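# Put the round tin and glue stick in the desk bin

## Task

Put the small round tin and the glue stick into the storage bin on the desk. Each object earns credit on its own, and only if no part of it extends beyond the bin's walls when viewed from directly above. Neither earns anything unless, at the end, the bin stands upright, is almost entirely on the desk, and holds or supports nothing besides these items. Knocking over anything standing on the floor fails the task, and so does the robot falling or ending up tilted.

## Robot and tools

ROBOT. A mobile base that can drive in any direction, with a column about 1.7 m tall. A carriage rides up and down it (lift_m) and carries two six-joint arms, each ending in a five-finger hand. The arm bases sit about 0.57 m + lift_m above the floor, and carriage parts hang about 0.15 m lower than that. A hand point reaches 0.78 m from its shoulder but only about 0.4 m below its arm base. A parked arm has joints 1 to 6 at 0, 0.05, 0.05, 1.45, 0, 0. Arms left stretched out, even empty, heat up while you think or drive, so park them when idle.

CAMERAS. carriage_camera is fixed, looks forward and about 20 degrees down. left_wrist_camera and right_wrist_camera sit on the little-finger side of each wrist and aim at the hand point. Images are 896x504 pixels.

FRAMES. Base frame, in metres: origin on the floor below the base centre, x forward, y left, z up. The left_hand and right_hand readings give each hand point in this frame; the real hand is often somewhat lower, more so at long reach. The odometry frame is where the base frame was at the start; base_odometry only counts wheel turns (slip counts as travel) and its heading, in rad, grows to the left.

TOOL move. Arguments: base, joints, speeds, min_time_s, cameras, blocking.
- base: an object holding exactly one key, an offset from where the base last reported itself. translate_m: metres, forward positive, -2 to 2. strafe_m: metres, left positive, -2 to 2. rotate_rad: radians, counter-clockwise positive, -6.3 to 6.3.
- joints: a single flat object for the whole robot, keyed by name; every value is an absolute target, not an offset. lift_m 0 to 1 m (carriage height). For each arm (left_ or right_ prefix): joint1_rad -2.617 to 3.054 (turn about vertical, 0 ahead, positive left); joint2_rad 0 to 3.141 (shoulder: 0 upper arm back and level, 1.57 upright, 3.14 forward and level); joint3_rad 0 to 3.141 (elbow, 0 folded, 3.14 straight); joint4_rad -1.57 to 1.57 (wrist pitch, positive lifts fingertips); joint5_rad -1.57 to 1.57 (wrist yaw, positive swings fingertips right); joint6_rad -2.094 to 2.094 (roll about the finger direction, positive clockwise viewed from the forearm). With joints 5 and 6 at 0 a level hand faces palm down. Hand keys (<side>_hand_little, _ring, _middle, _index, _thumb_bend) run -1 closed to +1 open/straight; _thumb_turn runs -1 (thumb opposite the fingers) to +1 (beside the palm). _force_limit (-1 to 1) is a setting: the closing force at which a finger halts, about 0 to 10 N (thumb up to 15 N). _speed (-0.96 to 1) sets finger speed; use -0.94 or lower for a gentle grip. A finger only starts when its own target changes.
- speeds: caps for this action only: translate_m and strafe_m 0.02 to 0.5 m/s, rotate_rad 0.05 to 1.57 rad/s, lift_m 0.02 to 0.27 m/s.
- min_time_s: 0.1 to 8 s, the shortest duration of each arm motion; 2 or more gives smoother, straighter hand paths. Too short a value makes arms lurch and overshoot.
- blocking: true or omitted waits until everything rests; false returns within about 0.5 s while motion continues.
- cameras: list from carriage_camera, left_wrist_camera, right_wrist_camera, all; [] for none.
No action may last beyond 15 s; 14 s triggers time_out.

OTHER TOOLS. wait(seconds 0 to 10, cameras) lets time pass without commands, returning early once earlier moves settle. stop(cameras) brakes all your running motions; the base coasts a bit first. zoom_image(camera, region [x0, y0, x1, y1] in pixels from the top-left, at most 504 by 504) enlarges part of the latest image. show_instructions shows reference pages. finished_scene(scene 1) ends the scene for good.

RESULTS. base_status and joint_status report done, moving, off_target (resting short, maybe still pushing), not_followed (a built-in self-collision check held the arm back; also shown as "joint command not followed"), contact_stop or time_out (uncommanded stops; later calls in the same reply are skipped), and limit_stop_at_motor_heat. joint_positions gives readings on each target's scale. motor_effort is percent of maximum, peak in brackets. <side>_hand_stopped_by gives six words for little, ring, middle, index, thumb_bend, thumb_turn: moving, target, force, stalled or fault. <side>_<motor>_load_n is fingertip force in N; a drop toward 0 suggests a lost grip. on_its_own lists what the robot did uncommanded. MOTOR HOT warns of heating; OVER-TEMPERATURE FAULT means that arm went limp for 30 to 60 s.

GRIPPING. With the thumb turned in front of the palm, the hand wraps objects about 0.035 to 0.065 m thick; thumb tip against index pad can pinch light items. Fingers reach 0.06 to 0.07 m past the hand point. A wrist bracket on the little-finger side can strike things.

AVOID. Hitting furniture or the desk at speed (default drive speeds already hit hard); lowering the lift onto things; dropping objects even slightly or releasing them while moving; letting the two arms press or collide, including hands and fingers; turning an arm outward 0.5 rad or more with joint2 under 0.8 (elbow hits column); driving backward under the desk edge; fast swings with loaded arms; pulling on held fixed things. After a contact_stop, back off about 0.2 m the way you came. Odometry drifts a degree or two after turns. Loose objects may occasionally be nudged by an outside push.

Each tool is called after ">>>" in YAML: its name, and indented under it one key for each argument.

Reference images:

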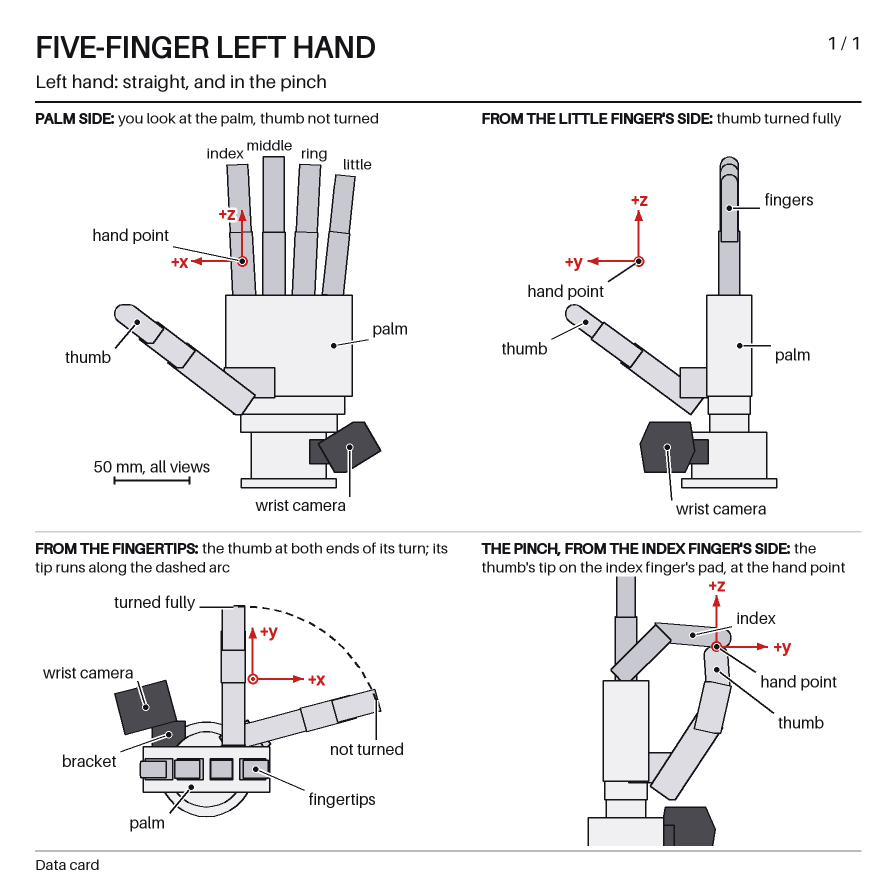

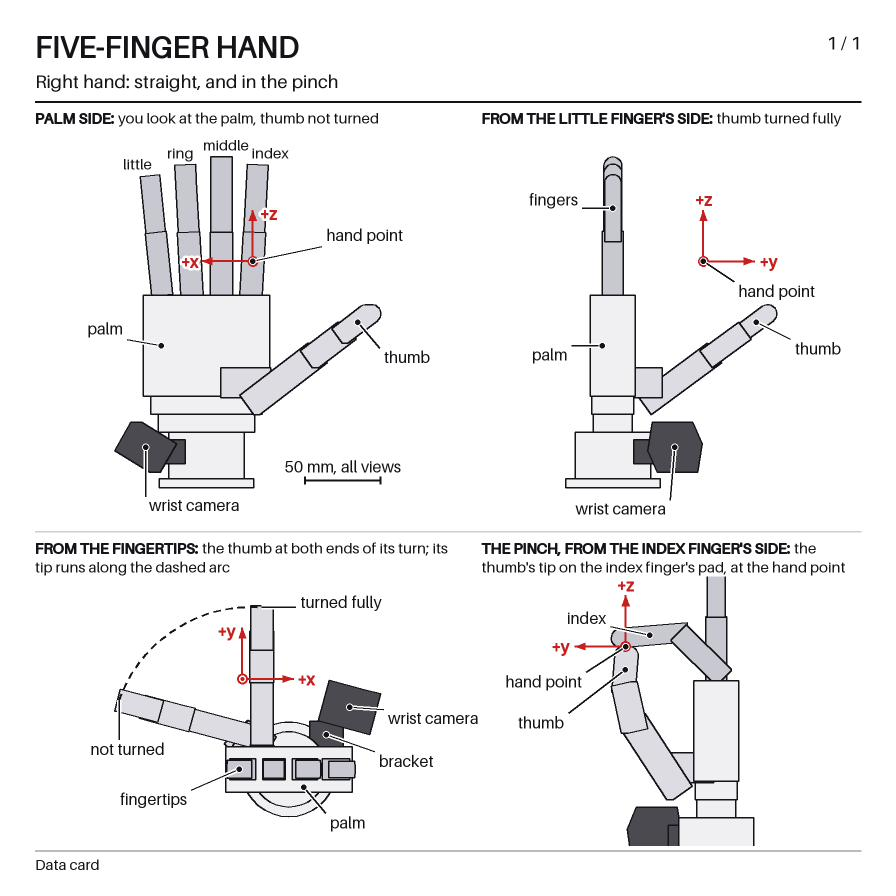

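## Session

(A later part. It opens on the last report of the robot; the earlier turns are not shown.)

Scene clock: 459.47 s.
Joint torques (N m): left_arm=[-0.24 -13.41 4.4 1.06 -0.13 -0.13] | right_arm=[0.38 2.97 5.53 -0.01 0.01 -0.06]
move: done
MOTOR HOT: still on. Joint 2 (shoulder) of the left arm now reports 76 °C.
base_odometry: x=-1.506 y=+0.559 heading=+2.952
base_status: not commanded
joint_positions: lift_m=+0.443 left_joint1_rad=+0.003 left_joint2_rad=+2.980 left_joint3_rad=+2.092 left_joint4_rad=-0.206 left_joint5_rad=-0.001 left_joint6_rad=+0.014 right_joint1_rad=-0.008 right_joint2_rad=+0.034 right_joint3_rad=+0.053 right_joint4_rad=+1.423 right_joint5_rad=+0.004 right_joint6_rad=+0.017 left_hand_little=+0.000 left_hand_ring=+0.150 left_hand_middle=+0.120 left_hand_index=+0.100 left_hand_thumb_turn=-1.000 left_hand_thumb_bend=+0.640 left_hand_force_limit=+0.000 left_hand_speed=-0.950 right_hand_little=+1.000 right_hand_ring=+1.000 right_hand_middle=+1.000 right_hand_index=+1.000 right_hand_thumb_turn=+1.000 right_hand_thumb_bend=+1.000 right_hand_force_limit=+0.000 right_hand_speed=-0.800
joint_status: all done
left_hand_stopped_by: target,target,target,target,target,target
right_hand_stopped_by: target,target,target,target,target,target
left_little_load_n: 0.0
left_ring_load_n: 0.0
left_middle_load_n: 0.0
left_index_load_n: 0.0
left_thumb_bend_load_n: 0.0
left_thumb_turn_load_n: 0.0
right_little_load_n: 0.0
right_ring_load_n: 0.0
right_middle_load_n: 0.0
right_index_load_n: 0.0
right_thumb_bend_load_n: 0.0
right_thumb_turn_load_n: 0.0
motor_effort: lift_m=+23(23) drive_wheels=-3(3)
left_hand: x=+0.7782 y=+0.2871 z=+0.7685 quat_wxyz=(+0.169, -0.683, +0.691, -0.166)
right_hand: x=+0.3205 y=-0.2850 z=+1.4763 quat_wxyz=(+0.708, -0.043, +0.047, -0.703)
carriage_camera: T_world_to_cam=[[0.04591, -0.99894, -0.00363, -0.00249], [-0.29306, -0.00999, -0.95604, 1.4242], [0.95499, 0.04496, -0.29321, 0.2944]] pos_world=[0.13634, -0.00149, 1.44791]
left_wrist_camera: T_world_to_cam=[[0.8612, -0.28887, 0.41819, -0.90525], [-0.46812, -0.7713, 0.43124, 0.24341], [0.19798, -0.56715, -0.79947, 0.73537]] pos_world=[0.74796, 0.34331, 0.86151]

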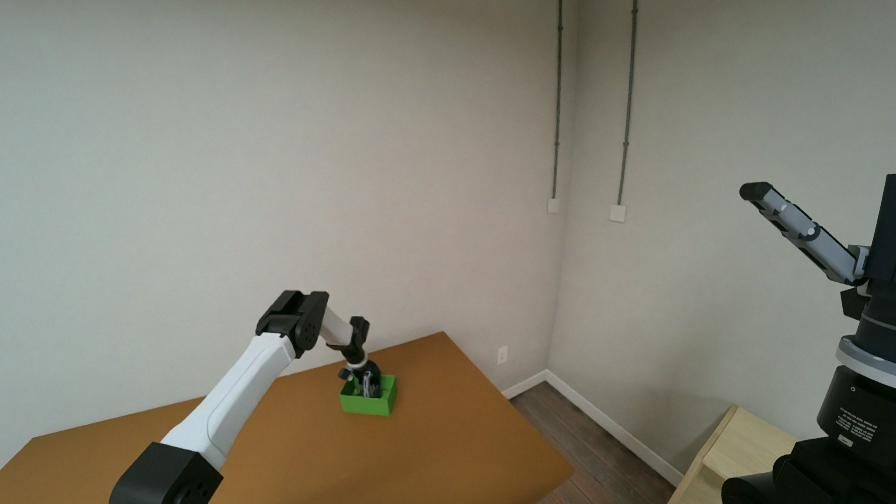

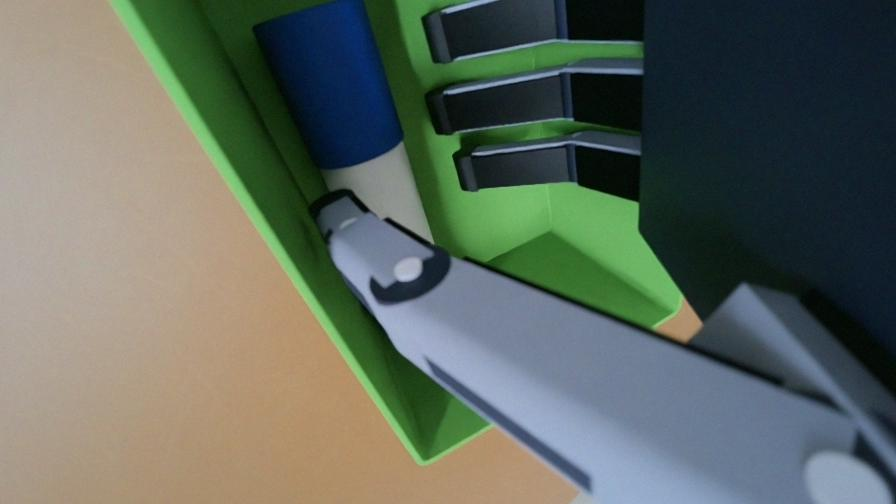

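>>> move:
  joints: {"lift_m": 0.5}
  speeds: {"lift_m": 0.05}
  cameras: ["left_wrist_camera"]

>>> move:
  joints: {"lift_m": 0.62}
  speeds: {"lift_m": 0.12}
  cameras: ["carriage_camera", "left_wrist_camera"]

>>> zoom_image:
  camera: "carriage_camera"
  region: [310, 360, 430, 480]

Scene clock: 462.67 s.
Joint torques (N m): left_arm=[-0.16 -13.39 4.41 1.06 -0.15 -0.12] | right_arm=[0.39 3.02 5.46 -0.05 0.01 -0.06]
move: done
MOTOR HOT: still on. Joint 2 (shoulder) of the left arm now reports 76 °C.
base_odometry: x=-1.506 y=+0.559 heading=+2.952
base_status: not commanded
joint_positions: lift_m=+0.500 left_joint1_rad=+0.003 left_joint2_rad=+2.980 left_joint3_rad=+2.092 left_joint4_rad=-0.207 left_joint5_rad=-0.001 left_joint6_rad=+0.014 right_joint1_rad=-0.008 right_joint2_rad=+0.034 right_joint3_rad=+0.053 right_joint4_rad=+1.423 right_joint5_rad=+0.004 right_joint6_rad=+0.017 left_hand_little=+0.000 left_hand_ring=+0.150 left_hand_middle=+0.120 left_hand_index=+0.100 left_hand_thumb_turn=-1.000 left_hand_thumb_bend=+0.640 left_hand_force_limit=+0.000 left_hand_speed=-0.950 right_hand_little=+1.000 right_hand_ring=+1.000 right_hand_middle=+1.000 right_hand_index=+1.000 right_hand_thumb_turn=+1.000 right_hand_thumb_bend=+1.000 right_hand_force_limit=+0.000 right_hand_speed=-0.800
joint_status: all done
left_hand_stopped_by: target,target,target,target,target,target
right_hand_stopped_by: target,target,target,target,target,target
left_little_load_n: 0.0
left_ring_load_n: 0.0
left_middle_load_n: 0.0
left_index_load_n: 0.0
left_thumb_bend_load_n: 0.0
left_thumb_turn_load_n: 0.0
right_little_load_n: 0.0
right_ring_load_n: 0.0
right_middle_load_n: 0.0
right_index_load_n: 0.0
right_thumb_bend_load_n: 0.0
right_thumb_turn_load_n: 0.0
motor_effort: lift_m=+23(27) drive_wheels=-3(3)
left_hand: x=+0.7776 y=+0.2871 z=+0.8251 quat_wxyz=(+0.168, -0.683, +0.691, -0.165)
right_hand: x=+0.3205 y=-0.2850 z=+1.5333 quat_wxyz=(+0.708, -0.043, +0.047, -0.703)
left_wrist_camera: T_world_to_cam=[[0.86201, -0.28893, 0.4165, -0.92755], [-0.46732, -0.77127, 0.43215, 0.21729], [0.19637, -0.56715, -0.79986, 0.78236]] pos_world=[0.74746, 0.34331, 0.9182]

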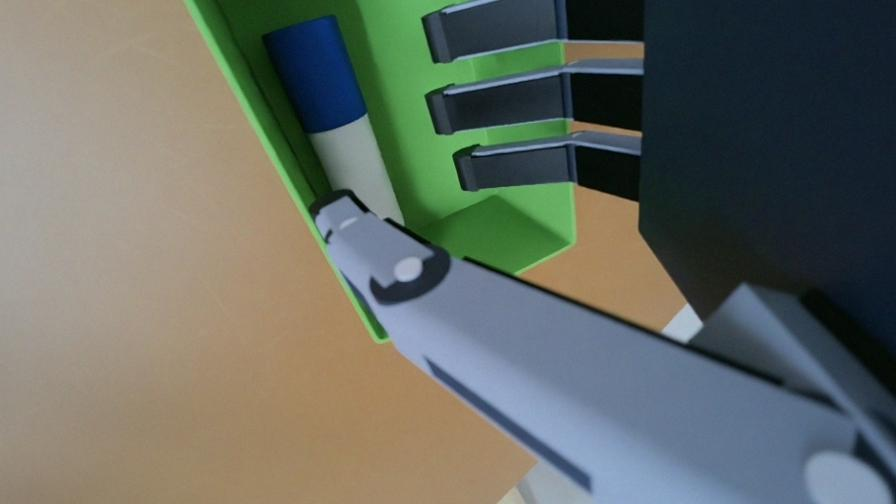

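Scene clock: 464.07 s.
Joint torques (N m): left_arm=[-0.17 -13.56 4.45 1.05 -0.14 -0.11] | right_arm=[0.36 3.02 5.55 -0.01 0.01 -0.06]
move: done
MOTOR HOT: still on. Joint 2 (shoulder) of the left arm now reports 76 °C.
base_odometry: x=-1.506 y=+0.559 heading=+2.952
base_status: not commanded
joint_positions: lift_m=+0.620 left_joint1_rad=+0.003 left_joint2_rad=+2.982 left_joint3_rad=+2.092 left_joint4_rad=-0.205 left_joint5_rad=-0.001 left_joint6_rad=+0.014 right_joint1_rad=-0.008 right_joint2_rad=+0.034 right_joint3_rad=+0.053 right_joint4_rad=+1.424 right_joint5_rad=+0.004 right_joint6_rad=+0.017 left_hand_little=+0.000 left_hand_ring=+0.150 left_hand_middle=+0.120 left_hand_index=+0.100 left_hand_thumb_turn=-1.000 left_hand_thumb_bend=+0.640 left_hand_force_limit=+0.000 left_hand_speed=-0.950 right_hand_little=+1.000 right_hand_ring=+1.000 right_hand_middle=+1.000 right_hand_index=+1.000 right_hand_thumb_turn=+1.000 right_hand_thumb_bend=+1.000 right_hand_force_limit=+0.000 right_hand_speed=-0.800
joint_status: all done
left_hand_stopped_by: target,target,target,target,target,target
right_hand_stopped_by: target,target,target,target,target,target
left_little_load_n: 0.0
left_ring_load_n: 0.0
left_middle_load_n: 0.0
left_index_load_n: 0.0
left_thumb_bend_load_n: 0.0
left_thumb_turn_load_n: 0.0
right_little_load_n: -0.5
right_ring_load_n: 0.0
right_middle_load_n: 0.0
right_index_load_n: 0.0
right_thumb_bend_load_n: 0.0
right_thumb_turn_load_n: 0.0
motor_effort: lift_m=+22(28) drive_wheels=+1(3)
left_hand: x=+0.7775 y=+0.2871 z=+0.9445 quat_wxyz=(+0.168, -0.683, +0.691, -0.165)
right_hand: x=+0.3204 y=-0.2850 z=+1.6534 quat_wxyz=(+0.708, -0.043, +0.047, -0.703)
carriage_camera: T_world_to_cam=[[0.04591, -0.99894, -0.00363, -0.00185], [-0.29306, -0.00999, -0.95604, 1.59352], [0.95499, 0.04496, -0.29321, 0.34632]] pos_world=[0.13634, -0.00149, 1.62501]
left_wrist_camera: T_world_to_cam=[[0.86201, -0.28893, 0.4165, -0.97715], [-0.46732, -0.77127, 0.43215, 0.16569], [0.19637, -0.56715, -0.79986, 0.87781]] pos_world=[0.74736, 0.34331, 1.0375]

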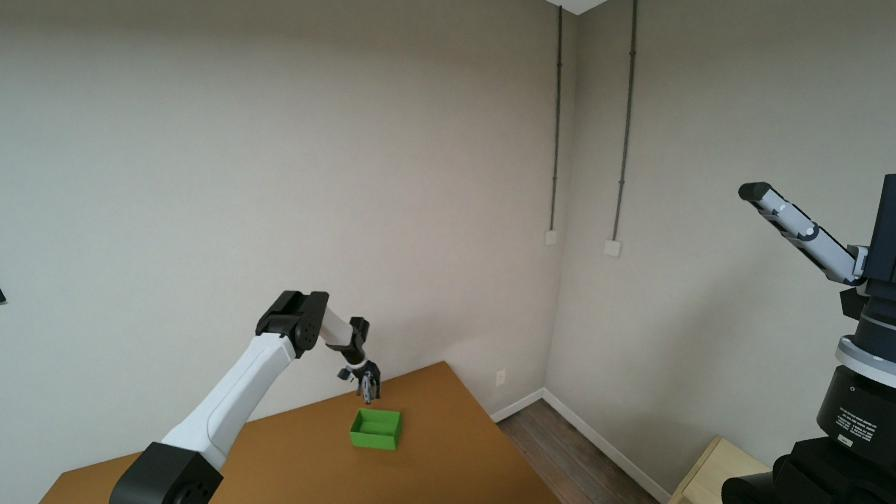

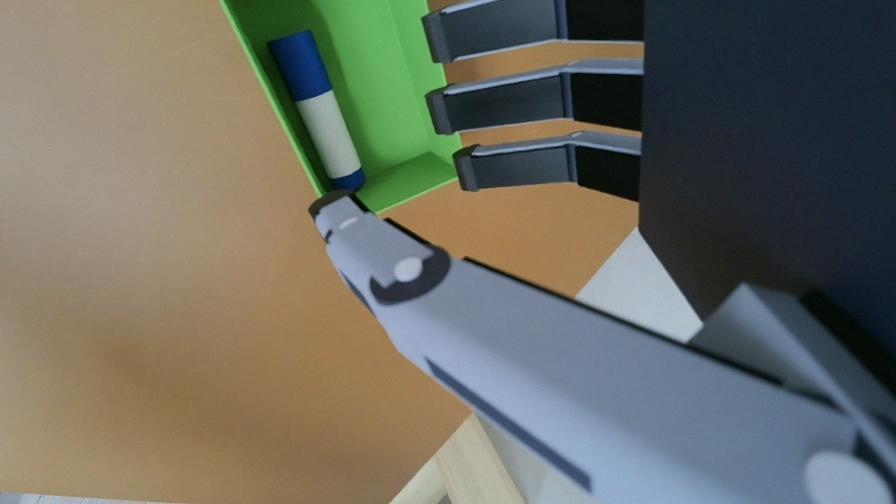

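Scaled by 4.200 from the camera's image (finer frame: 1280x720).

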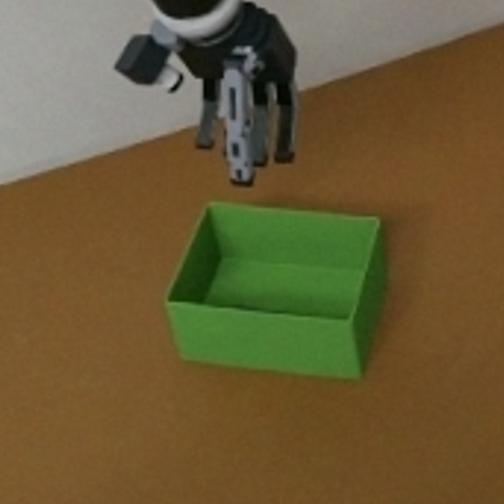

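>>> move:
  joints: {"left_joint1_rad": 0, "left_joint2_rad": 0.05, "left_joint3_rad": 0.05, "left_joint4_rad": 1.45, "left_joint5_rad": 0, "left_joint6_rad": 0, "left_hand_speed": -0.5, "left_hand_index": 1, "left_hand_middle": 1, "left_hand_ring": 1, "left_hand_little": 1, "left_hand_thumb_bend": 1}
  min_time_s: 4

>>> move:
  base: {"translate_m": -0.5}
  speeds: {"translate_m": 0.25}
  cameras: ["carriage_camera"]

>>> move:
  base: {"rotate_rad": -1.09}

>>> move:
  base: {"strafe_m": -1.74}
  speeds: {"strafe_m": 0.35}
  cameras: ["carriage_camera"]

Scene clock: 478.93 s.
Joint torques (N m): left_arm=[-0.18 2.78 3.81 0.11 -0.11 -0.13] | right_arm=[0.38 2.99 5.5 -0.01 0.01 -0.06]
move: done
MOTOR HOT: still on. Joint 2 (shoulder) of the left arm now reports 77 °C.
base_odometry: x=-1.506 y=+0.559 heading=+2.952
base_status: not commanded
joint_positions: lift_m=+0.620 left_joint1_rad=+0.003 left_joint2_rad=+0.059 left_joint3_rad=+0.057 left_joint4_rad=+1.436 left_joint5_rad=-0.001 left_joint6_rad=+0.014 right_joint1_rad=-0.008 right_joint2_rad=+0.034 right_joint3_rad=+0.053 right_joint4_rad=+1.423 right_joint5_rad=+0.004 right_joint6_rad=+0.017 left_hand_little=+1.000 left_hand_ring=+1.000 left_hand_middle=+1.000 left_hand_index=+1.000 left_hand_thumb_turn=-1.000 left_hand_thumb_bend=+1.000 left_hand_force_limit=+0.000 left_hand_speed=-0.500 right_hand_little=+1.000 right_hand_ring=+1.000 right_hand_middle=+1.000 right_hand_index=+1.000 right_hand_thumb_turn=+1.000 right_hand_thumb_bend=+1.000 right_hand_force_limit=+0.000 right_hand_speed=-0.800
joint_status: all done
left_hand_stopped_by: target,target,target,target,target,target
right_hand_stopped_by: target,target,target,target,target,target
left_little_load_n: 0.0
left_ring_load_n: 0.0
left_middle_load_n: 0.0
left_index_load_n: 0.0
left_thumb_bend_load_n: 0.0
left_thumb_turn_load_n: 0.0
right_little_load_n: 0.0
right_ring_load_n: -0.5
right_middle_load_n: 0.0
right_index_load_n: 0.0
right_thumb_bend_load_n: 0.0
right_thumb_turn_load_n: 0.0
motor_effort: lift_m=+23(23) drive_wheels=+1(3)
left_hand: x=+0.3252 y=+0.2858 z=+1.6538 quat_wxyz=(+0.711, -0.048, +0.048, -0.699)
right_hand: x=+0.3205 y=-0.2850 z=+1.6533 quat_wxyz=(+0.708, -0.043, +0.047, -0.703)
pictures: none

Scene clock: 482.23 s.
Joint torques (N m): left_arm=[-0.23 2.88 3.9 0 -0.11 -0.11] | right_arm=[0.38 2.96 5.49 -0.02 0.01 -0.06]
move: done
MOTOR HOT: still on. Joint 2 (shoulder) of the left arm now reports 75 °C.
base_odometry: x=-1.015 y=+0.465 heading=+2.952
base_status: done
joint_positions: lift_m=+0.620 left_joint1_rad=+0.003 left_joint2_rad=+0.058 left_joint3_rad=+0.056 left_joint4_rad=+1.445 left_joint5_rad=-0.001 left_joint6_rad=+0.014 right_joint1_rad=-0.008 right_joint2_rad=+0.034 right_joint3_rad=+0.053 right_joint4_rad=+1.423 right_joint5_rad=+0.004 right_joint6_rad=+0.017 left_hand_little=+1.000 left_hand_ring=+1.000 left_hand_middle=+1.000 left_hand_index=+1.000 left_hand_thumb_turn=-1.000 left_hand_thumb_bend=+1.000 left_hand_force_limit=+0.000 left_hand_speed=-0.500 right_hand_little=+1.000 right_hand_ring=+1.000 right_hand_middle=+1.000 right_hand_index=+1.000 right_hand_thumb_turn=+1.000 right_hand_thumb_bend=+1.000 right_hand_force_limit=+0.000 right_hand_speed=-0.800
joint_status: not commanded
left_hand_stopped_by: target,target,target,target,target,target
right_hand_stopped_by: target,target,target,target,target,target
left_little_load_n: 0.0
left_ring_load_n: -0.5
left_middle_load_n: 0.0
left_index_load_n: 0.0
left_thumb_bend_load_n: 0.0
left_thumb_turn_load_n: 0.0
right_little_load_n: 0.0
right_ring_load_n: 0.5
right_middle_load_n: 0.0
right_index_load_n: 0.0
right_thumb_bend_load_n: 0.0
right_thumb_turn_load_n: 0.0
motor_effort: lift_m=+23(23) drive_wheels=-2(10)
left_hand: x=+0.3227 y=+0.2858 z=+1.6544 quat_wxyz=(+0.712, -0.045, +0.045, -0.700)
right_hand: x=+0.3206 y=-0.2850 z=+1.6533 quat_wxyz=(+0.708, -0.043, +0.047, -0.703)
carriage_camera: T_world_to_cam=[[0.04591, -0.99894, -0.00363, -0.00185], [-0.29306, -0.00999, -0.95604, 1.59342], [0.95499, 0.04496, -0.29321, 0.3463]] pos_world=[0.13634, -0.00149, 1.62491]

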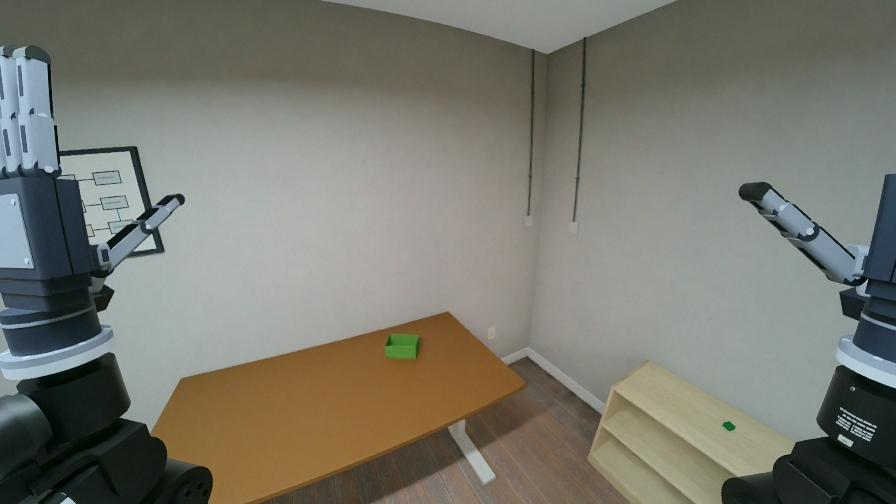

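Scene clock: 484.87 s.
Joint torques (N m): left_arm=[-0.2 2.99 3.93 -0.02 -0.12 -0.11] | right_arm=[0.36 2.95 5.53 0 0.01 -0.06]
move: done
MOTOR HOT: still on. Joint 2 (shoulder) of the left arm now reports 73 °C.
base_odometry: x=-1.015 y=+0.465 heading=+1.862
base_status: done
joint_positions: lift_m=+0.620 left_joint1_rad=+0.003 left_joint2_rad=+0.058 left_joint3_rad=+0.056 left_joint4_rad=+1.446 left_joint5_rad=-0.001 left_joint6_rad=+0.014 right_joint1_rad=-0.008 right_joint2_rad=+0.034 right_joint3_rad=+0.053 right_joint4_rad=+1.422 right_joint5_rad=+0.004 right_joint6_rad=+0.017 left_hand_little=+1.000 left_hand_ring=+1.000 left_hand_middle=+1.000 left_hand_index=+1.000 left_hand_thumb_turn=-1.000 left_hand_thumb_bend=+1.000 left_hand_force_limit=+0.000 left_hand_speed=-0.500 right_hand_little=+1.000 right_hand_ring=+1.000 right_hand_middle=+1.000 right_hand_index=+1.000 right_hand_thumb_turn=+1.000 right_hand_thumb_bend=+1.000 right_hand_force_limit=+0.000 right_hand_speed=-0.800
joint_status: not commanded
left_hand_stopped_by: target,target,target,target,target,target
right_hand_stopped_by: target,target,target,target,target,target
left_little_load_n: 0.0
left_ring_load_n: 0.0
left_middle_load_n: 0.0
left_index_load_n: 0.0
left_thumb_bend_load_n: 0.0
left_thumb_turn_load_n: 0.0
right_little_load_n: 0.0
right_ring_load_n: 0.0
right_middle_load_n: 0.0
right_index_load_n: 0.0
right_thumb_bend_load_n: 0.0
right_thumb_turn_load_n: 0.0
motor_effort: lift_m=+23(23) drive_wheels=+2(8)
left_hand: x=+0.3226 y=+0.2858 z=+1.6544 quat_wxyz=(+0.712, -0.045, +0.045, -0.700)
right_hand: x=+0.3208 y=-0.2851 z=+1.6532 quat_wxyz=(+0.708, -0.043, +0.048, -0.703)
pictures: none

Scene clock: 491.53 s.
Joint torques (N m): left_arm=[-0.21 2.92 3.89 -0.02 -0.11 -0.13] | right_arm=[0.38 2.99 5.52 0 0 -0.06]
move: done
MOTOR HOT: cleared for the motors of the left arm.
base_odometry: x=+0.652 y=+0.964 heading=+1.862
base_status: done
joint_positions: lift_m=+0.620 left_joint1_rad=+0.003 left_joint2_rad=+0.058 left_joint3_rad=+0.056 left_joint4_rad=+1.446 left_joint5_rad=-0.001 left_joint6_rad=+0.014 right_joint1_rad=-0.009 right_joint2_rad=+0.034 right_joint3_rad=+0.053 right_joint4_rad=+1.422 right_joint5_rad=+0.004 right_joint6_rad=+0.017 left_hand_little=+1.000 left_hand_ring=+1.000 left_hand_middle=+1.000 left_hand_index=+1.000 left_hand_thumb_turn=-1.000 left_hand_thumb_bend=+1.000 left_hand_force_limit=+0.000 left_hand_speed=-0.500 right_hand_little=+1.000 right_hand_ring=+1.000 right_hand_middle=+1.000 right_hand_index=+1.000 right_hand_thumb_turn=+1.000 right_hand_thumb_bend=+1.000 right_hand_force_limit=+0.000 right_hand_speed=-0.800
joint_status: not commanded
left_hand_stopped_by: target,target,target,target,target,target
right_hand_stopped_by: target,target,target,target,target,target
left_little_load_n: 0.0
left_ring_load_n: 0.0
left_middle_load_n: 0.0
left_index_load_n: 0.0
left_thumb_bend_load_n: 0.0
left_thumb_turn_load_n: 0.0
right_little_load_n: 0.0
right_ring_load_n: 0.0
right_middle_load_n: 0.0
right_index_load_n: 0.0
right_thumb_bend_load_n: 0.0
right_thumb_turn_load_n: 0.0
motor_effort: lift_m=+23(23) drive_wheels=-5(13)
left_hand: x=+0.3226 y=+0.2858 z=+1.6544 quat_wxyz=(+0.712, -0.045, +0.045, -0.700)
right_hand: x=+0.3208 y=-0.2851 z=+1.6532 quat_wxyz=(+0.708, -0.043, +0.048, -0.703)
carriage_camera: T_world_to_cam=[[0.04591, -0.99894, -0.00363, -0.00185], [-0.29306, -0.00999, -0.95604, 1.59342], [0.95499, 0.04496, -0.29321, 0.3463]] pos_world=[0.13634, -0.00149, 1.62491]

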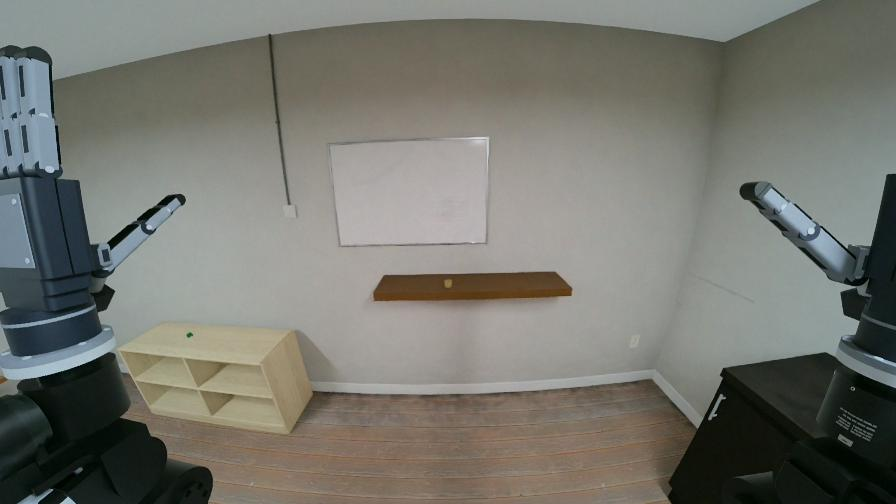

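>>> zoom_image:
  camera: "carriage_camera"
  region: [420, 265, 480, 305]

>>> move:
  base: {"translate_m": 0.5}
  speeds: {"translate_m": 0.25}
  cameras: ["carriage_camera"]

>>> zoom_image:
  camera: "carriage_camera"
  region: [400, 270, 500, 350]

Scaled by 8.400 from the camera's image (finer frame: 1280x720).

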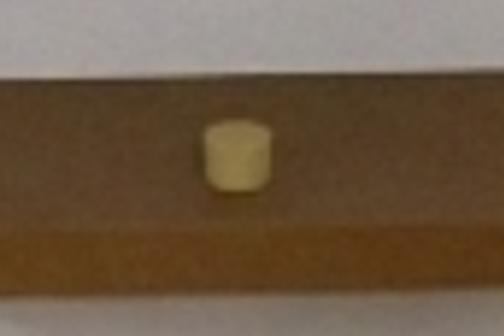

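Scene clock: 496.73 s.
Joint torques (N m): left_arm=[-0.13 2.96 4.01 -0.04 -0.12 -0.13] | right_arm=[0.4 2.99 5.53 0.05 0 -0.06]
move: done
base_odometry: x=+0.509 y=+1.443 heading=+1.861
base_status: done
joint_positions: lift_m=+0.620 left_joint1_rad=+0.003 left_joint2_rad=+0.057 left_joint3_rad=+0.055 left_joint4_rad=+1.447 left_joint5_rad=-0.001 left_joint6_rad=+0.014 right_joint1_rad=-0.009 right_joint2_rad=+0.034 right_joint3_rad=+0.053 right_joint4_rad=+1.420 right_joint5_rad=+0.004 right_joint6_rad=+0.017 left_hand_little=+1.000 left_hand_ring=+1.000 left_hand_middle=+1.000 left_hand_index=+1.000 left_hand_thumb_turn=-1.000 left_hand_thumb_bend=+1.000 left_hand_force_limit=+0.000 left_hand_speed=-0.500 right_hand_little=+1.000 right_hand_ring=+1.000 right_hand_middle=+1.000 right_hand_index=+1.000 right_hand_thumb_turn=+1.000 right_hand_thumb_bend=+1.000 right_hand_force_limit=+0.000 right_hand_speed=-0.800
joint_status: not commanded
left_hand_stopped_by: target,target,target,target,target,target
right_hand_stopped_by: target,target,target,target,target,target
left_little_load_n: 0.0
left_ring_load_n: 0.0
left_middle_load_n: -0.5
left_index_load_n: 0.0
left_thumb_bend_load_n: 0.0
left_thumb_turn_load_n: 0.0
right_little_load_n: 0.0
right_ring_load_n: 0.5
right_middle_load_n: 0.0
right_index_load_n: 0.0
right_thumb_bend_load_n: 0.0
right_thumb_turn_load_n: 0.0
motor_effort: lift_m=+23(23) drive_wheels=-4(8)
left_hand: x=+0.3223 y=+0.2858 z=+1.6542 quat_wxyz=(+0.712, -0.044, +0.044, -0.700)
right_hand: x=+0.3214 y=-0.2851 z=+1.6530 quat_wxyz=(+0.708, -0.044, +0.048, -0.703)
carriage_camera: T_world_to_cam=[[0.04591, -0.99894, -0.00363, -0.00185], [-0.29306, -0.00999, -0.95604, 1.59342], [0.95499, 0.04496, -0.29321, 0.3463]] pos_world=[0.13634, -0.00149, 1.62491]

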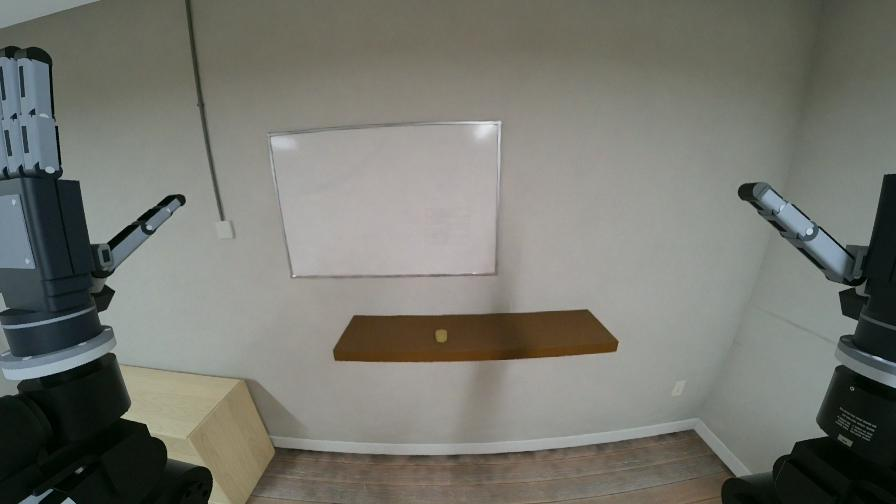

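Scaled by 5.040 from the camera's image (finer frame: 1280x720).

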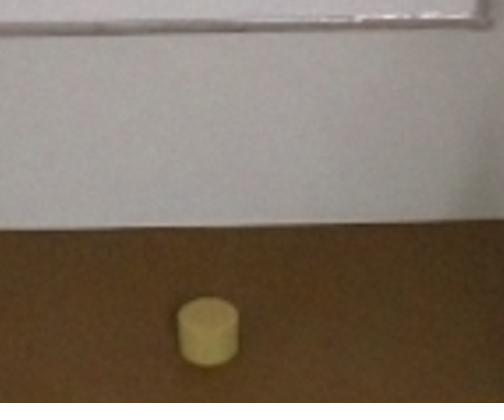

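>>> move:
  base: {"rotate_rad": -1.7}
  cameras: ["carriage_camera"]

Scene clock: 503.07 s.
Joint torques (N m): left_arm=[-0.2 2.93 4.04 -0.04 -0.11 -0.12] | right_arm=[0.4 2.99 5.5 0.03 0.02 -0.06]
move: done
base_odometry: x=+0.509 y=+1.443 heading=+0.162
base_status: done
joint_positions: lift_m=+0.620 left_joint1_rad=+0.003 left_joint2_rad=+0.057 left_joint3_rad=+0.055 left_joint4_rad=+1.446 left_joint5_rad=-0.001 left_joint6_rad=+0.014 right_joint1_rad=-0.009 right_joint2_rad=+0.034 right_joint3_rad=+0.053 right_joint4_rad=+1.421 right_joint5_rad=+0.004 right_joint6_rad=+0.017 left_hand_little=+1.000 left_hand_ring=+1.000 left_hand_middle=+1.000 left_hand_index=+1.000 left_hand_thumb_turn=-1.000 left_hand_thumb_bend=+1.000 left_hand_force_limit=+0.000 left_hand_speed=-0.500 right_hand_little=+1.000 right_hand_ring=+1.000 right_hand_middle=+1.000 right_hand_index=+1.000 right_hand_thumb_turn=+1.000 right_hand_thumb_bend=+1.000 right_hand_force_limit=+0.000 right_hand_speed=-0.800
joint_status: not commanded
left_hand_stopped_by: target,target,target,target,target,target
right_hand_stopped_by: target,target,target,target,target,target
left_little_load_n: 0.0
left_ring_load_n: 0.0
left_middle_load_n: 0.0
left_index_load_n: 0.0
left_thumb_bend_load_n: 0.0
left_thumb_turn_load_n: 0.0
right_little_load_n: 0.0
right_ring_load_n: 0.0
right_middle_load_n: 0.0
right_index_load_n: 0.0
right_thumb_bend_load_n: 0.0
right_thumb_turn_load_n: 0.0
motor_effort: lift_m=+23(23) drive_wheels=+2(10)
left_hand: x=+0.3226 y=+0.2858 z=+1.6541 quat_wxyz=(+0.712, -0.045, +0.045, -0.700)
right_hand: x=+0.3212 y=-0.2851 z=+1.6531 quat_wxyz=(+0.708, -0.044, +0.048, -0.703)
carriage_camera: T_world_to_cam=[[0.04591, -0.99894, -0.00363, -0.00185], [-0.29306, -0.00999, -0.95604, 1.59342], [0.95499, 0.04496, -0.29321, 0.3463]] pos_world=[0.13634, -0.00149, 1.62491]

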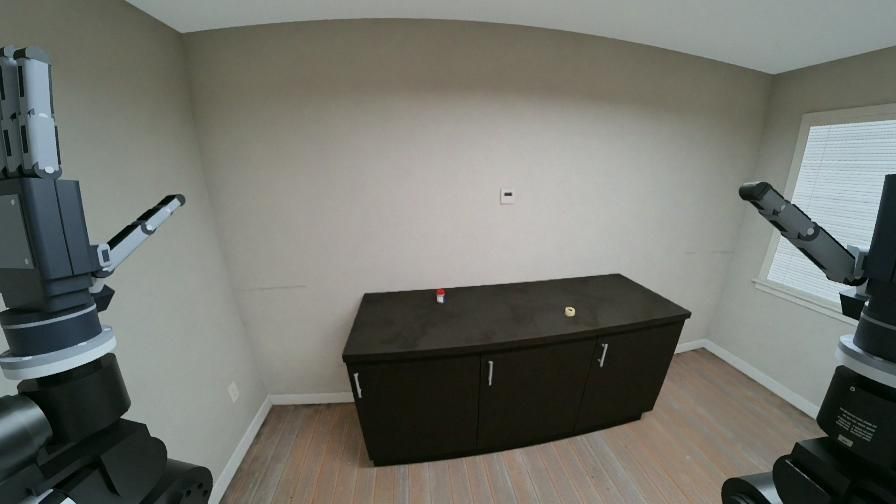

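>>> zoom_image:
  camera: "carriage_camera"
  region: [550, 295, 590, 325]

>>> zoom_image:
  camera: "carriage_camera"
  region: [420, 280, 460, 310]

Scaled by 12.600 from the camera's image (finer frame: 1280x720).

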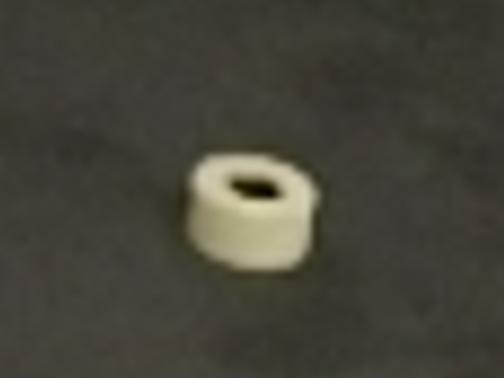

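Scaled by 12.600 from the camera's image (finer frame: 1280x720).

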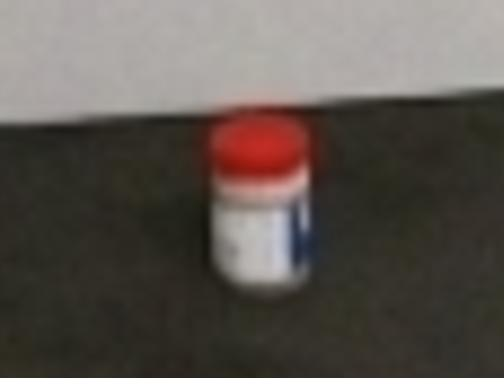

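>>> move:
  base: {"rotate_rad": -1.0}
  cameras: ["carriage_camera"]

Scene clock: 508.47 s.
Joint torques (N m): left_arm=[-0.2 2.99 4.03 -0.01 -0.11 -0.12] | right_arm=[0.39 2.97 5.48 0.03 0.02 -0.06]
move: done
base_odometry: x=+0.509 y=+1.443 heading=-0.838
base_status: done
joint_positions: lift_m=+0.620 left_joint1_rad=+0.003 left_joint2_rad=+0.057 left_joint3_rad=+0.055 left_joint4_rad=+1.446 left_joint5_rad=-0.001 left_joint6_rad=+0.014 right_joint1_rad=-0.009 right_joint2_rad=+0.034 right_joint3_rad=+0.053 right_joint4_rad=+1.421 right_joint5_rad=+0.005 right_joint6_rad=+0.017 left_hand_little=+1.000 left_hand_ring=+1.000 left_hand_middle=+1.000 left_hand_index=+1.000 left_hand_thumb_turn=-1.000 left_hand_thumb_bend=+1.000 left_hand_force_limit=+0.000 left_hand_speed=-0.500 right_hand_little=+1.000 right_hand_ring=+1.000 right_hand_middle=+1.000 right_hand_index=+1.000 right_hand_thumb_turn=+1.000 right_hand_thumb_bend=+1.000 right_hand_force_limit=+0.000 right_hand_speed=-0.800
joint_status: not commanded
left_hand_stopped_by: target,target,target,target,target,target
right_hand_stopped_by: target,target,target,target,target,target
left_little_load_n: -0.5
left_ring_load_n: 0.0
left_middle_load_n: 0.0
left_index_load_n: 0.0
left_thumb_bend_load_n: 0.0
left_thumb_turn_load_n: 0.0
right_little_load_n: 0.0
right_ring_load_n: 0.0
right_middle_load_n: 0.0
right_index_load_n: 0.0
right_thumb_bend_load_n: 0.0
right_thumb_turn_load_n: 0.0
motor_effort: lift_m=+23(23) drive_wheels=+3(9)
left_hand: x=+0.3226 y=+0.2858 z=+1.6541 quat_wxyz=(+0.712, -0.045, +0.045, -0.700)
right_hand: x=+0.3212 y=-0.2852 z=+1.6531 quat_wxyz=(+0.708, -0.044, +0.048, -0.703)
carriage_camera: T_world_to_cam=[[0.04591, -0.99894, -0.00363, -0.00185], [-0.29306, -0.00999, -0.95604, 1.59342], [0.95499, 0.04496, -0.29321, 0.3463]] pos_world=[0.13634, -0.00149, 1.62491]

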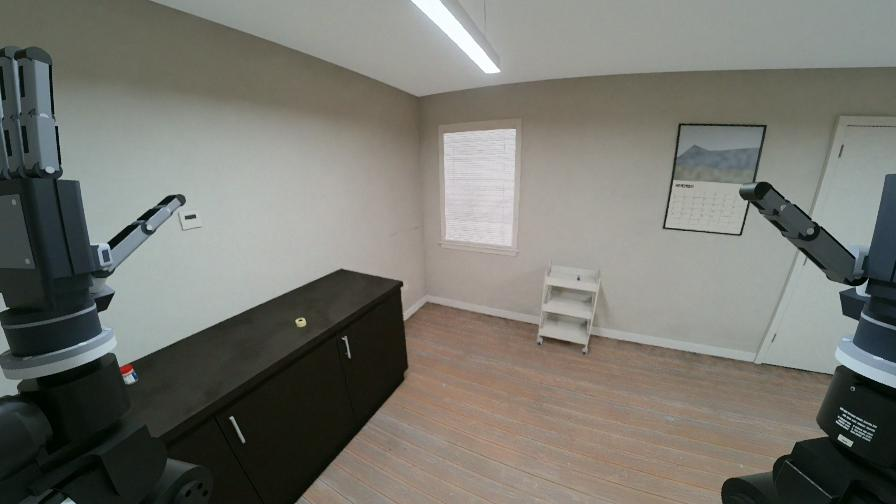

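>>> zoom_image:
  camera: "carriage_camera"
  region: [560, 265, 600, 295]

Scaled by 12.600 from the camera's image (finer frame: 1280x720).

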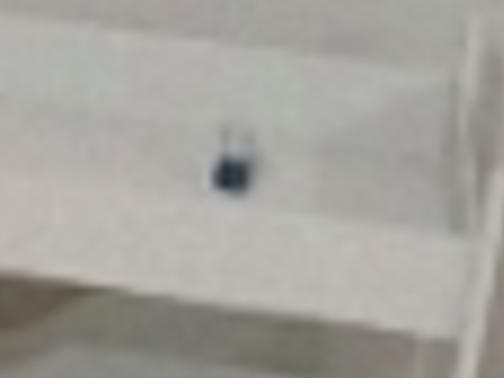

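>>> move:
  base: {"rotate_rad": 2.699}
  joints: {"left_hand_ring": -1, "left_hand_little": -1, "left_hand_speed": -0.6}

>>> move:
  base: {"strafe_m": -0.244}
  joints: {"left_joint1_rad": 0, "left_joint2_rad": 2.97, "left_joint3_rad": 1.97, "left_joint4_rad": 0.34, "left_joint5_rad": 0, "left_joint6_rad": 0, "lift_m": 0.75}
  speeds: {"strafe_m": 0.2}
  min_time_s: 3.5
  cameras: ["carriage_camera", "left_wrist_camera"]

Scene clock: 541.87 s.
Joint torques (N m): left_arm=[-0.21 3.04 4.03 0 -0.11 -0.13] | right_arm=[0.42 2.96 5.52 0.04 0 -0.06]
move: done
base_odometry: x=+0.509 y=+1.443 heading=+1.861
base_status: done
joint_positions: lift_m=+0.620 left_joint1_rad=+0.003 left_joint2_rad=+0.057 left_joint3_rad=+0.055 left_joint4_rad=+1.446 left_joint5_rad=-0.001 left_joint6_rad=+0.014 right_joint1_rad=-0.009 right_joint2_rad=+0.034 right_joint3_rad=+0.053 right_joint4_rad=+1.419 right_joint5_rad=+0.005 right_joint6_rad=+0.017 left_hand_little=-1.000 left_hand_ring=-1.000 left_hand_middle=+1.000 left_hand_index=+1.000 left_hand_thumb_turn=-1.000 left_hand_thumb_bend=+1.000 left_hand_force_limit=+0.000 left_hand_speed=-0.600 right_hand_little=+1.000 right_hand_ring=+1.000 right_hand_middle=+1.000 right_hand_index=+1.000 right_hand_thumb_turn=+1.000 right_hand_thumb_bend=+1.000 right_hand_force_limit=+0.000 right_hand_speed=-0.800
joint_status: all done
left_hand_stopped_by: target,target,target,target,target,target
right_hand_stopped_by: target,target,target,target,target,target
left_little_load_n: 0.0
left_ring_load_n: 0.0
left_middle_load_n: 0.0
left_index_load_n: 0.0
left_thumb_bend_load_n: 0.0
left_thumb_turn_load_n: 0.0
right_little_load_n: 0.0
right_ring_load_n: 0.0
right_middle_load_n: 0.0
right_index_load_n: -0.5
right_thumb_bend_load_n: 0.0
right_thumb_turn_load_n: 0.0
motor_effort: lift_m=+23(23) drive_wheels=+2(12)
left_hand: x=+0.3227 y=+0.2857 z=+1.6541 quat_wxyz=(+0.712, -0.045, +0.045, -0.700)
right_hand: x=+0.3217 y=-0.2852 z=+1.6529 quat_wxyz=(+0.708, -0.045, +0.049, -0.703)
pictures: none

Scene clock: 545.67 s.
Joint torques (N m): left_arm=[-0.18 -12.81 5.97 1.62 -0.13 -0.11] | right_arm=[0.4 2.97 5.53 0.03 0 -0.06]
move: done
base_odometry: x=+0.743 y=+1.513 heading=+1.861
base_status: done
joint_positions: lift_m=+0.750 left_joint1_rad=+0.003 left_joint2_rad=+2.951 left_joint3_rad=+1.953 left_joint4_rad=+0.355 left_joint5_rad=+0.000 left_joint6_rad=+0.014 right_joint1_rad=-0.009 right_joint2_rad=+0.034 right_joint3_rad=+0.053 right_joint4_rad=+1.420 right_joint5_rad=+0.005 right_joint6_rad=+0.017 left_hand_little=-1.000 left_hand_ring=-1.000 left_hand_middle=+1.000 left_hand_index=+1.000 left_hand_thumb_turn=-1.000 left_hand_thumb_bend=+1.000 left_hand_force_limit=+0.000 left_hand_speed=-0.600 right_hand_little=+1.000 right_hand_ring=+1.000 right_hand_middle=+1.000 right_hand_index=+1.000 right_hand_thumb_turn=+1.000 right_hand_thumb_bend=+1.000 right_hand_force_limit=+0.000 right_hand_speed=-0.800
joint_status: all done
left_hand_stopped_by: target,target,target,target,target,target
right_hand_stopped_by: target,target,target,target,target,target
left_little_load_n: 0.0
left_ring_load_n: 0.0
left_middle_load_n: 0.0
left_index_load_n: -0.5
left_thumb_bend_load_n: 0.0
left_thumb_turn_load_n: 0.0
right_little_load_n: 0.0
right_ring_load_n: 0.0
right_middle_load_n: 0.0
right_index_load_n: 0.0
right_thumb_bend_load_n: 0.0
right_thumb_turn_load_n: 0.0
motor_effort: lift_m=+23(29) drive_wheels=-5(10)
left_hand: x=+0.8677 y=+0.2872 z=+1.1184 quat_wxyz=(+0.319, -0.629, +0.636, -0.314)
right_hand: x=+0.3213 y=-0.2852 z=+1.7830 quat_wxyz=(+0.708, -0.044, +0.048, -0.703)
carriage_camera: T_world_to_cam=[[0.04591, -0.99894, -0.00363, -0.00137], [-0.29306, -0.00999, -0.95604, 1.7177], [0.95499, 0.04496, -0.29321, 0.38441]] pos_world=[0.13634, -0.00149, 1.75491]
left_wrist_camera: T_world_to_cam=[[0.59351, -0.28926, 0.75105, -1.26846], [-0.60898, -0.77153, 0.18408, 0.53325], [0.52621, -0.56663, -0.63406, 0.52753]] pos_world=[0.79999, 0.34341, 1.189]

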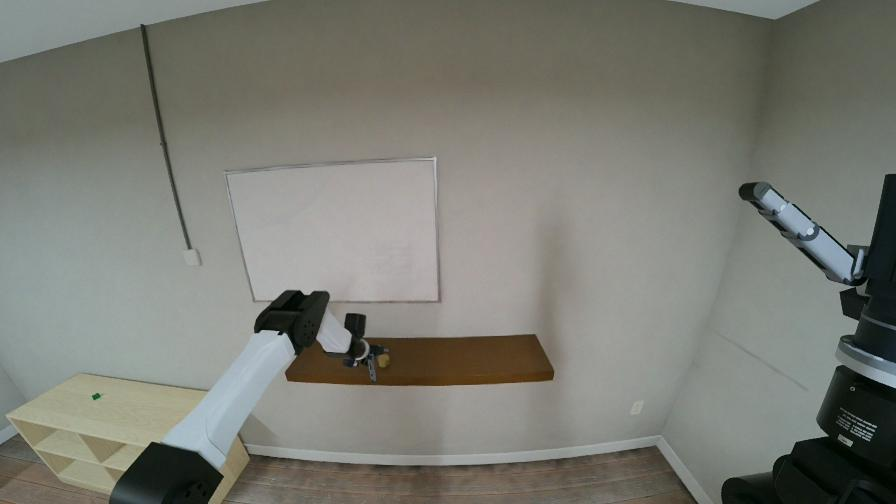

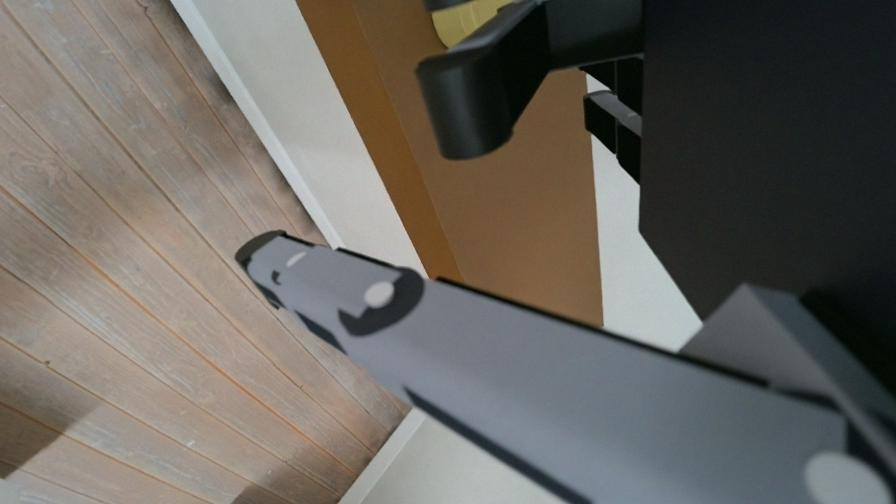

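>>> zoom_image:
  camera: "carriage_camera"
  region: [320, 310, 440, 400]

>>> zoom_image:
  camera: "left_wrist_camera"
  region: [360, 0, 600, 180]

Scaled by 4.200 from the camera's image (finer frame: 1280x720).

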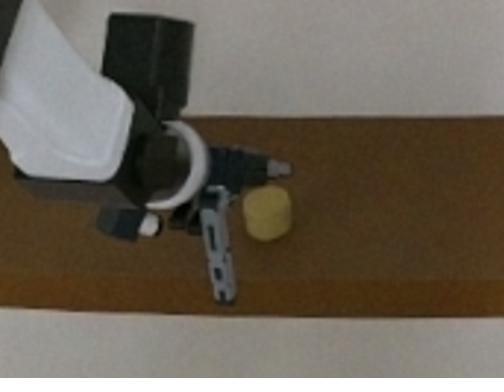

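Scaled by 2.100 from the camera's image (finer frame: 1280x720).

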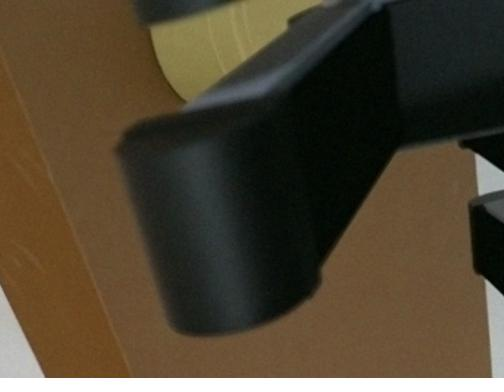

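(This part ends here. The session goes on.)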